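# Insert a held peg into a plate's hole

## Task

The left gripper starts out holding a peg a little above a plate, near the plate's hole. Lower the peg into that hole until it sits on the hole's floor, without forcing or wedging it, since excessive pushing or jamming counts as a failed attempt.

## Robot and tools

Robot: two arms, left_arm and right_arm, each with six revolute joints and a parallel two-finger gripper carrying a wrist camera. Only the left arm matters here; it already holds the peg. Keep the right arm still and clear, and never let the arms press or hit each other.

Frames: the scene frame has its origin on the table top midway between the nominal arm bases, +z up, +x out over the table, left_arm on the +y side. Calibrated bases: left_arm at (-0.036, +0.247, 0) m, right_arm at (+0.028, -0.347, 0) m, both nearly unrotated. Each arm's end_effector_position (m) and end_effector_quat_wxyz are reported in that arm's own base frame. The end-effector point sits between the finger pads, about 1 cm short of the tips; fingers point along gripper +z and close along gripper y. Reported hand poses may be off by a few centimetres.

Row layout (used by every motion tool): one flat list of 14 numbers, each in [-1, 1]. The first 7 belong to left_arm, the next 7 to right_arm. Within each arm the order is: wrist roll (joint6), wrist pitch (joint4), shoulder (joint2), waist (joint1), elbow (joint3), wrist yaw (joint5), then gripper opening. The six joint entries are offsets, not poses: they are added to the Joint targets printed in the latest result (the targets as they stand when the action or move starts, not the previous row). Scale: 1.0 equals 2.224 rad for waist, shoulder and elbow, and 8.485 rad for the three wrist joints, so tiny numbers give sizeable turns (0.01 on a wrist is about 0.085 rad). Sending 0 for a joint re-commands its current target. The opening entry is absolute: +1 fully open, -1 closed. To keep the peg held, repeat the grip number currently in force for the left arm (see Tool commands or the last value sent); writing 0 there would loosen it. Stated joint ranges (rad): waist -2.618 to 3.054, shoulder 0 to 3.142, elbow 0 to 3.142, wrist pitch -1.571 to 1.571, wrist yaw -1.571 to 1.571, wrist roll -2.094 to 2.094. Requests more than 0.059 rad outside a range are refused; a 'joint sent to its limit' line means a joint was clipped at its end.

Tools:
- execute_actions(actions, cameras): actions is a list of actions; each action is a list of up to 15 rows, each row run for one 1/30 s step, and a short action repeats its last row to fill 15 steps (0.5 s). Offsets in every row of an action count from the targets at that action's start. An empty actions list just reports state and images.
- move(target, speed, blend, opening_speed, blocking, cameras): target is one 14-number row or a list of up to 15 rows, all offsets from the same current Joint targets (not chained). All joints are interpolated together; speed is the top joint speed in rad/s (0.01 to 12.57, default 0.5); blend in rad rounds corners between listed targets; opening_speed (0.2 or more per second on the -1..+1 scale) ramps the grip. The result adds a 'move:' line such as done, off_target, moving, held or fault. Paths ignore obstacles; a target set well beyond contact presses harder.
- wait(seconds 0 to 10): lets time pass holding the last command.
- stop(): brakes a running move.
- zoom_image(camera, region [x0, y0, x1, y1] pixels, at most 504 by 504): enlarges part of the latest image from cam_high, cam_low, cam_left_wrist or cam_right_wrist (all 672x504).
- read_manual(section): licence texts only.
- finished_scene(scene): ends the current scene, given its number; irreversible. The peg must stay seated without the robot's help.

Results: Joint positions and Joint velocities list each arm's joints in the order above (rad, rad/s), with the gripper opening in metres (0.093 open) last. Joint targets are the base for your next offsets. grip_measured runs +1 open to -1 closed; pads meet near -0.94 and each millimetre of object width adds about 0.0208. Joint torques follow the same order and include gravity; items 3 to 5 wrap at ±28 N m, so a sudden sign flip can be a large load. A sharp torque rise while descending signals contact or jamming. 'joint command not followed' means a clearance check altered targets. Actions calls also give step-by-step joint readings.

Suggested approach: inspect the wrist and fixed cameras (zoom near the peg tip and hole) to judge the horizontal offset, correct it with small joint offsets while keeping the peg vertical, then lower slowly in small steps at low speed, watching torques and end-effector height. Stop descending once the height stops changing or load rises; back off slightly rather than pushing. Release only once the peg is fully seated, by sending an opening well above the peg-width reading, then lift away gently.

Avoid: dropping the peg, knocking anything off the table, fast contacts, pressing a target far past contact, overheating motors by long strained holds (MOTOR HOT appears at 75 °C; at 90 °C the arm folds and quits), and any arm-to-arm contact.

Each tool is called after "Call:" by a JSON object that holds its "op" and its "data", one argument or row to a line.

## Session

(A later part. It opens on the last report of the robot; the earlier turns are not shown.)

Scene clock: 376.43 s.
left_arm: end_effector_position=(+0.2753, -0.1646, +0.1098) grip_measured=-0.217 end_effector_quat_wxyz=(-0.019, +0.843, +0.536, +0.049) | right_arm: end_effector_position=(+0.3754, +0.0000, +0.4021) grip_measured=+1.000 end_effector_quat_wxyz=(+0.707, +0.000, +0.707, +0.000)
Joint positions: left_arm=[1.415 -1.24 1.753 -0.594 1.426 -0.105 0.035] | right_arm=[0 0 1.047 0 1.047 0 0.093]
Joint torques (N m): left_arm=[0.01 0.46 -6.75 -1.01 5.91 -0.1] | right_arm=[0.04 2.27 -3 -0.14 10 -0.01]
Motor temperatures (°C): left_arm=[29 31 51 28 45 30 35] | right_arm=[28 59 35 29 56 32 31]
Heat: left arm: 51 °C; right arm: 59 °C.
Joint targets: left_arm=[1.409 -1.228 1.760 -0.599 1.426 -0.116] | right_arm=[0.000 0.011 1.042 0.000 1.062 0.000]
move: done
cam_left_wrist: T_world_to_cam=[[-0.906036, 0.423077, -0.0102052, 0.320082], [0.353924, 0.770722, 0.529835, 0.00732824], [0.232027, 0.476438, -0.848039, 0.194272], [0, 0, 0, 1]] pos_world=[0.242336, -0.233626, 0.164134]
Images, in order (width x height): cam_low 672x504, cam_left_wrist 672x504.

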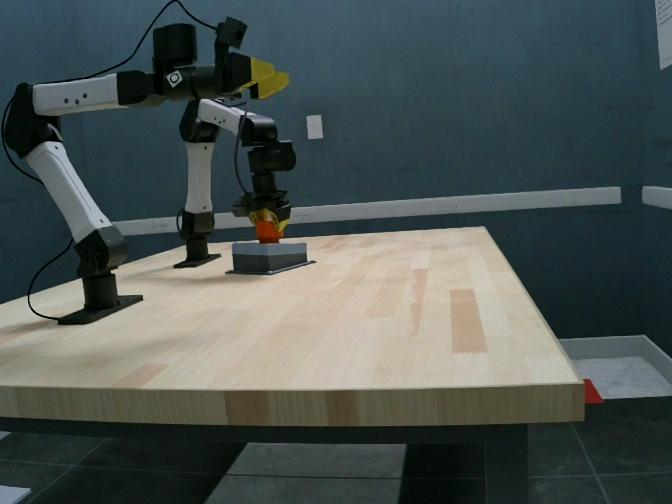

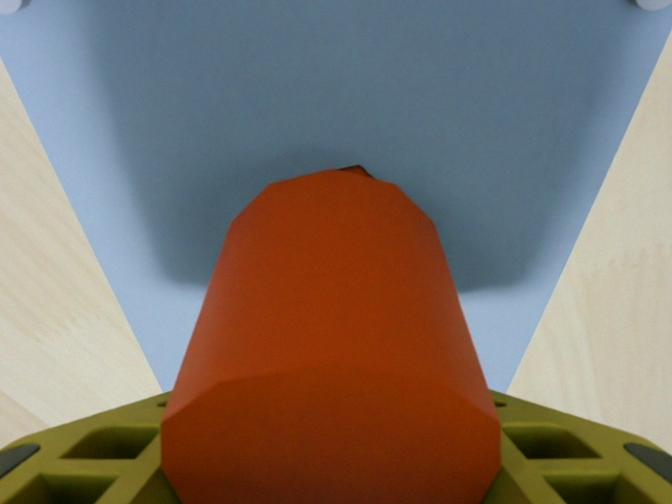

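Call:
{"op": "move", "data": {
  "target": [0,0.0019,0,-0.0007,-0.0072,0,-0.921165,0,0,0,0,0,0,1.0],
  "speed": 0.03,
  "cameras": ["cam_left_wrist","cam_low"]
}}

Call:
{"op": "zoom_image", "data": {
  "camera": "cam_low",
  "region": [235, 200, 305, 260]
}}

Scene clock: 378.90 s.
left_arm: end_effector_position=(+0.2752, -0.1645, +0.1085) grip_measured=-0.217 end_effector_quat_wxyz=(-0.019, +0.843, +0.536, +0.049) | right_arm: end_effector_position=(+0.3754, +0.0000, +0.4021) grip_measured=+1.000 end_effector_quat_wxyz=(+0.707, +0.000, +0.707, +0.000)
Joint positions: left_arm=[1.415 -1.235 1.753 -0.594 1.421 -0.105 0.035] | right_arm=[0 0 1.047 0 1.047 0 0.093]
Joint torques (N m): left_arm=[0.1 0.65 -6.54 -1.44 4.83 -0.07] | right_arm=[0.01 2.29 -3.11 -0.42 9.92 0.02]
Motor temperatures (°C): left_arm=[29 31 51 28 45 30 35] | right_arm=[28 59 34 29 56 32 31]
Heat: left arm: 51 °C; right arm: 59 °C.
Joint targets: left_arm=[1.409 -1.212 1.760 -0.600 1.410 -0.116] | right_arm=[0.000 0.011 1.042 0.000 1.062 0.000]
move: done
cam_left_wrist: T_world_to_cam=[[-0.906036, 0.423077, -0.0102052, 0.319936], [0.353924, 0.770722, 0.529835, 0.00797535], [0.232027, 0.476438, -0.848039, 0.193145], [0, 0, 0, 1]] pos_world=[0.242236, -0.233526, 0.162834]
Images, in order (width x height): cam_low 672x504, cam_left_wrist 672x504.

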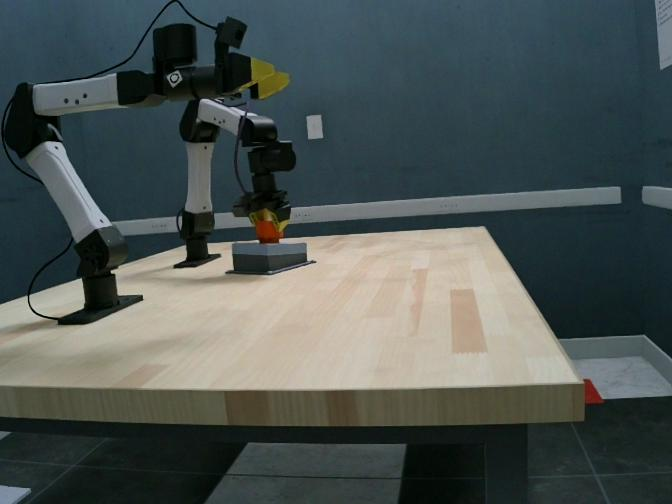

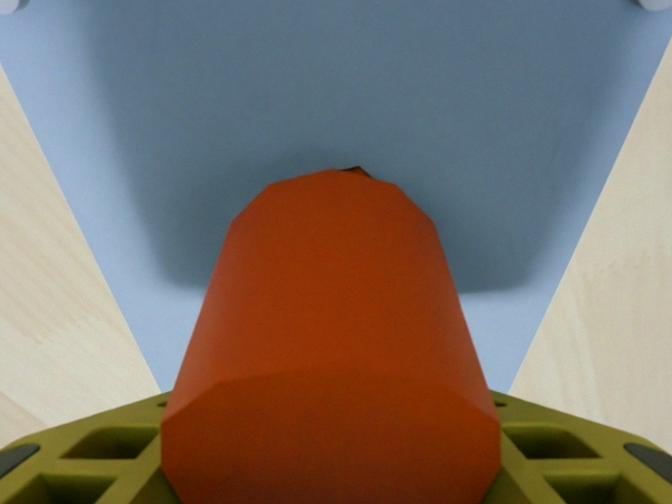

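Scaled by 7.200 (camera's finer frame: 960x720).

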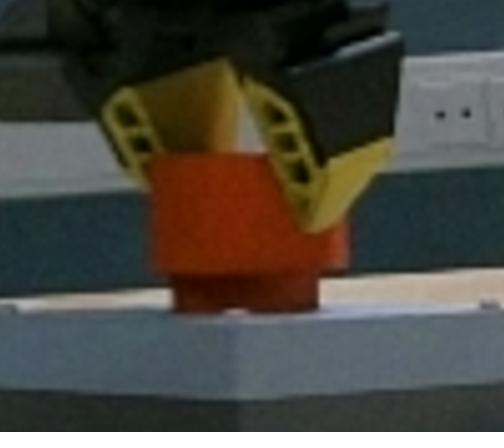

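Call:
{"op": "move", "data": {
  "target": [0,0.0,0,0.0022,-0.0022,0,-0.921165,0,0,0,0,0,0,1.0],
  "speed": 0.03,
  "cameras": ["cam_left_wrist"]
}}

Call:
{"op": "zoom_image", "data": {
  "camera": "cam_left_wrist",
  "region": [280, 110, 420, 215]
}}

Scene clock: 386.93 s.
left_arm: end_effector_position=(+0.2752, -0.1645, +0.1084) grip_measured=-0.217 end_effector_quat_wxyz=(-0.019, +0.843, +0.536, +0.049) | right_arm: end_effector_position=(+0.3754, +0.0000, +0.4021) grip_measured=+1.000 end_effector_quat_wxyz=(+0.707, +0.000, +0.707, +0.000)
Joint positions: left_arm=[1.415 -1.234 1.753 -0.594 1.421 -0.105 0.035] | right_arm=[0 0 1.047 0 1.047 0 0.093]
Joint torques (N m): left_arm=[0.07 0.64 -6.69 -0.8 4.31 -0.03] | right_arm=[-0.04 2.3 -3.26 -0.23 9.87 0.03]
Motor temperatures (°C): left_arm=[29 31 51 28 45 30 35] | right_arm=[28 59 34 29 56 32 31]
Heat: left arm: 51 °C; right arm: 59 °C.
Joint targets: left_arm=[1.409 -1.212 1.760 -0.596 1.405 -0.116] | right_arm=[0.000 0.011 1.042 0.000 1.062 0.000]
move: done
cam_left_wrist: T_world_to_cam=[[-0.906036, 0.423077, -0.0102052, 0.319935], [0.353924, 0.770722, 0.529835, 0.00802833], [0.232027, 0.476438, -0.848039, 0.193061], [0, 0, 0, 1]] pos_world=[0.242236, -0.233526, 0.162734]

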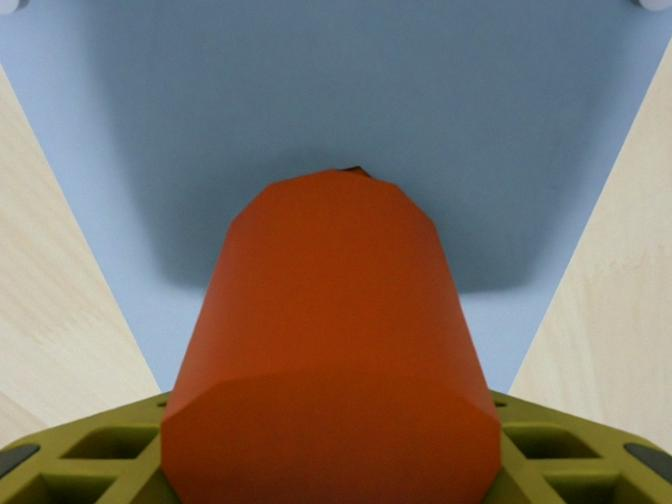

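Scaled by 3.600 (camera's finer frame: 960x720).

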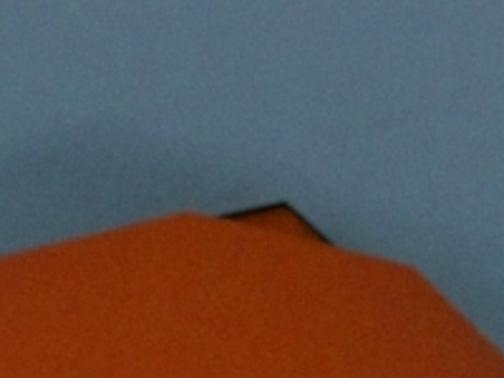

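Call:
{"op": "move", "data": {
  "target": [0,0,0,0,0.0075,0,-0.921165,0,0,0,0,0,0,1.0],
  "speed": 0.05,
  "cameras": ["cam_left_wrist"]
}}

Scene clock: 396.73 s.
left_arm: end_effector_position=(+0.2752, -0.1645, +0.1084) grip_measured=-0.217 end_effector_quat_wxyz=(-0.019, +0.843, +0.536, +0.049) | right_arm: end_effector_position=(+0.3754, +0.0000, +0.4021) grip_measured=+1.000 end_effector_quat_wxyz=(+0.707, +0.000, +0.707, +0.000)
Joint positions: left_arm=[1.415 -1.234 1.753 -0.594 1.421 -0.105 0.035] | right_arm=[0 0 1.047 0 1.047 0 0.093]
Joint torques (N m): left_arm=[0.04 0.61 -6.78 -0.62 6.01 -0.03] | right_arm=[0.03 2.26 -3.33 -0.09 10 0]
Motor temperatures (°C): left_arm=[29 31 51 28 45 30 35] | right_arm=[28 60 34 28 56 32 31]
Heat: left arm: 51 °C; right arm: 60 °C.
Joint targets: left_arm=[1.409 -1.212 1.760 -0.596 1.422 -0.116] | right_arm=[0.000 0.011 1.042 0.000 1.062 0.000]
move: done
cam_left_wrist: T_world_to_cam=[[-0.906036, 0.423077, -0.0102052, 0.319935], [0.353924, 0.770722, 0.529835, 0.00802833], [0.232027, 0.476438, -0.848039, 0.193061], [0, 0, 0, 1]] pos_world=[0.242236, -0.233526, 0.162734]

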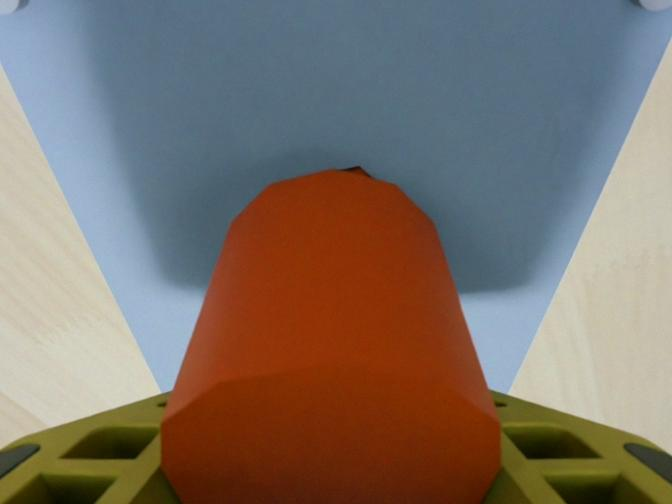

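Call:
{"op": "move", "data": {
  "target": [0,0,0,0,0,0,1.0,0,0,0,0,0,0,1.0],
  "opening_speed": 0.7,
  "cameras": ["cam_left_wrist","cam_low"]
}}

Call:
{"op": "zoom_image", "data": {
  "camera": "cam_low",
  "region": [235, 200, 305, 260]
}}

Call:
{"op": "zoom_image", "data": {
  "camera": "cam_left_wrist",
  "region": [280, 110, 420, 215]
}}

Scene clock: 402.17 s.
left_arm: end_effector_position=(+0.2762, -0.1649, +0.1085) grip_measured=+1.000 end_effector_quat_wxyz=(-0.017, +0.842, +0.536, +0.050) | right_arm: end_effector_position=(+0.3754, +0.0000, +0.4021) grip_measured=+1.000 end_effector_quat_wxyz=(+0.707, +0.000, +0.707, +0.000)
Joint positions: left_arm=[1.415 -1.23 1.753 -0.594 1.421 -0.106 0.093] | right_arm=[0 0 1.047 0 1.047 0 0.093]
Joint torques (N m): left_arm=[0.04 0.59 -6.68 -0.84 5.87 -0.05] | right_arm=[0.01 2.29 -3 -0.2 10.07 -0.05]
Motor temperatures (°C): left_arm=[29 31 51 28 45 30 35] | right_arm=[28 60 34 28 56 32 31]
Heat: left arm: 51 °C; right arm: 60 °C.
Joint targets: left_arm=[1.409 -1.212 1.760 -0.596 1.422 -0.116] | right_arm=[0.000 0.011 1.042 0.000 1.062 0.000]
move: done
cam_left_wrist: T_world_to_cam=[[-0.905988, 0.423053, -0.0145391, 0.32141], [0.351736, 0.771481, 0.530188, 0.00873983], [0.235514, 0.47523, -0.847756, 0.191917], [0, 0, 0, 1]] pos_world=[0.242921, -0.233921, 0.162738]
Images, in order (width x height): cam_low 672x504, cam_left_wrist 672x504.

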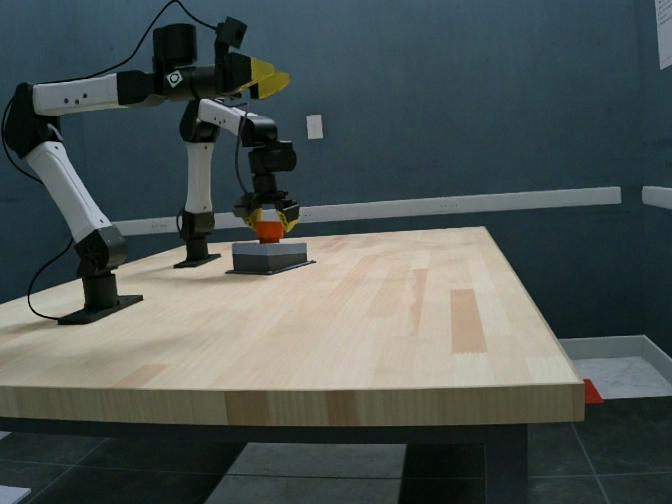

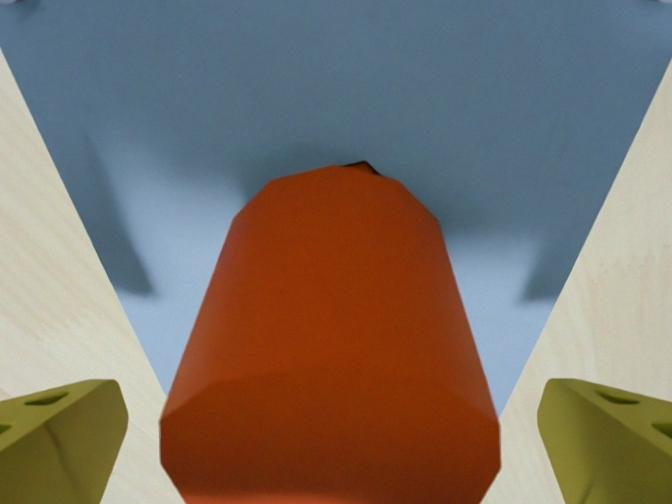

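Scaled by 7.200 (camera's finer frame: 960x720).

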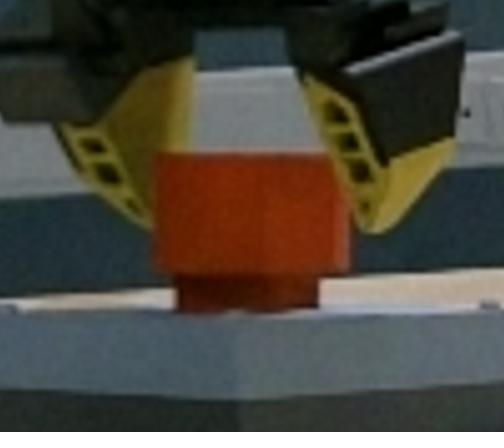

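Scaled by 3.600 (camera's finer frame: 960x720).

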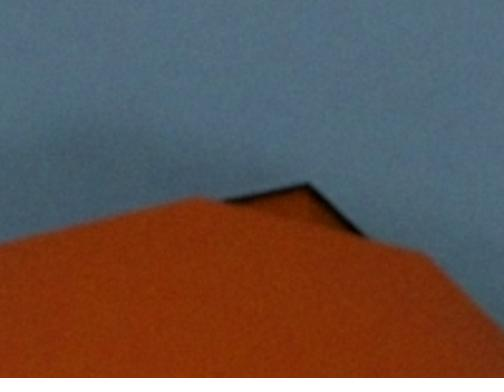

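Call:
{"op": "move", "data": {
  "target": [
    [0,-0.0155,0,-0.0045,0.0587,0,1.0,0,0,0,0,0,0,1.0],
    [0,-0.0330,0,-0.0095,0.126,0,1.0,0,0,0,0,0,0,1.0]
  ],
  "speed": [0.12,0.3],
  "blend": 0.02,
  "cameras": ["cam_left_wrist","cam_low"]
}}

Call:
{"op": "zoom_image", "data": {
  "camera": "cam_low",
  "region": [235, 200, 305, 260]
}}

Call:
{"op": "zoom_image", "data": {
  "camera": "cam_left_wrist",
  "region": [200, 150, 480, 360]
}}

Scene clock: 409.63 s.
left_arm: end_effector_position=(+0.2735, -0.1699, +0.1728) grip_measured=+1.000 end_effector_quat_wxyz=(-0.012, +0.847, +0.529, +0.053) | right_arm: end_effector_position=(+0.3754, +0.0000, +0.4021) grip_measured=+1.000 end_effector_quat_wxyz=(+0.707, +0.000, +0.707, +0.000)
Joint positions: left_arm=[1.415 -1.475 1.753 -0.611 1.677 -0.106 0.093] | right_arm=[0 0 1.047 0 1.047 0 0.093]
Joint torques (N m): left_arm=[0.06 0.19 -6.61 -0.94 7.94 -0.06] | right_arm=[-0.03 2.28 -3.21 -0.5 10.1 0]
Motor temperatures (°C): left_arm=[29 31 51 28 45 30 34] | right_arm=[28 60 34 28 56 32 31]
Heat: left arm: 51 °C; right arm: 60 °C.
Joint targets: left_arm=[1.409 -1.492 1.760 -0.616 1.702 -0.116] | right_arm=[0.000 0.011 1.042 0.000 1.062 0.000]
move: done
cam_left_wrist: T_world_to_cam=[[-0.898275, 0.438717, -0.0250803, 0.324379], [0.360548, 0.768445, 0.528675, -0.0232081], [0.251212, 0.465853, -0.848454, 0.243678], [0, 0, 0, 1]] pos_world=[0.238534, -0.237995, 0.227155]
Images, in order (width x height): cam_low 672x504, cam_left_wrist 672x504.

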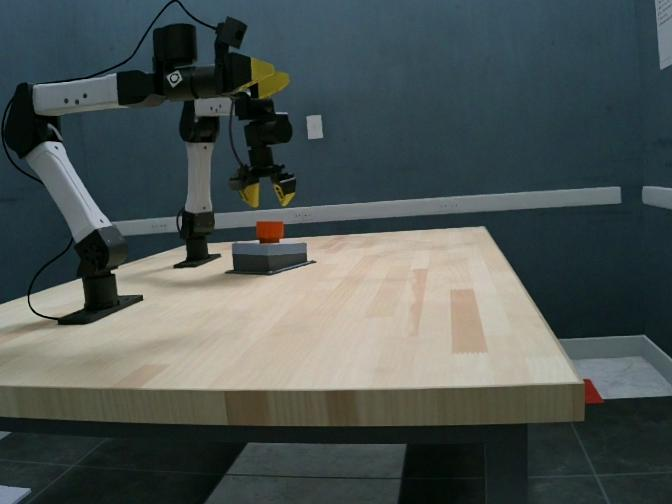

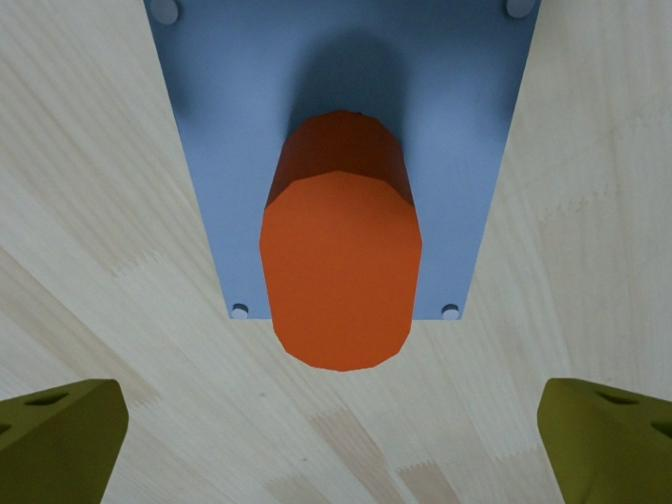

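Scaled by 7.200 (camera's finer frame: 960x720).

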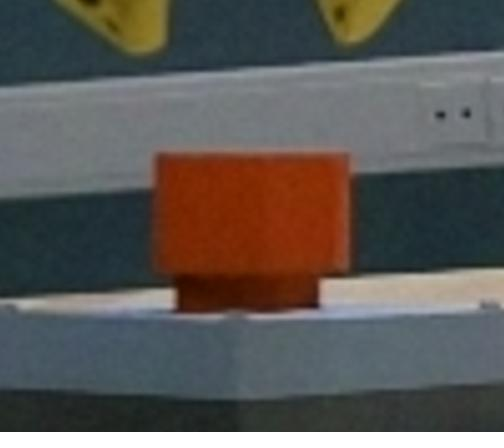

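Scaled by 1.800 (camera's finer frame: 960x720).

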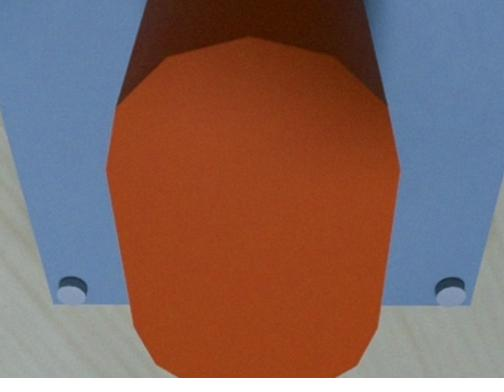

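Call:
{"op": "finished_scene", "data": {
  "scene": 1
}}

The scene is finished: the task was done.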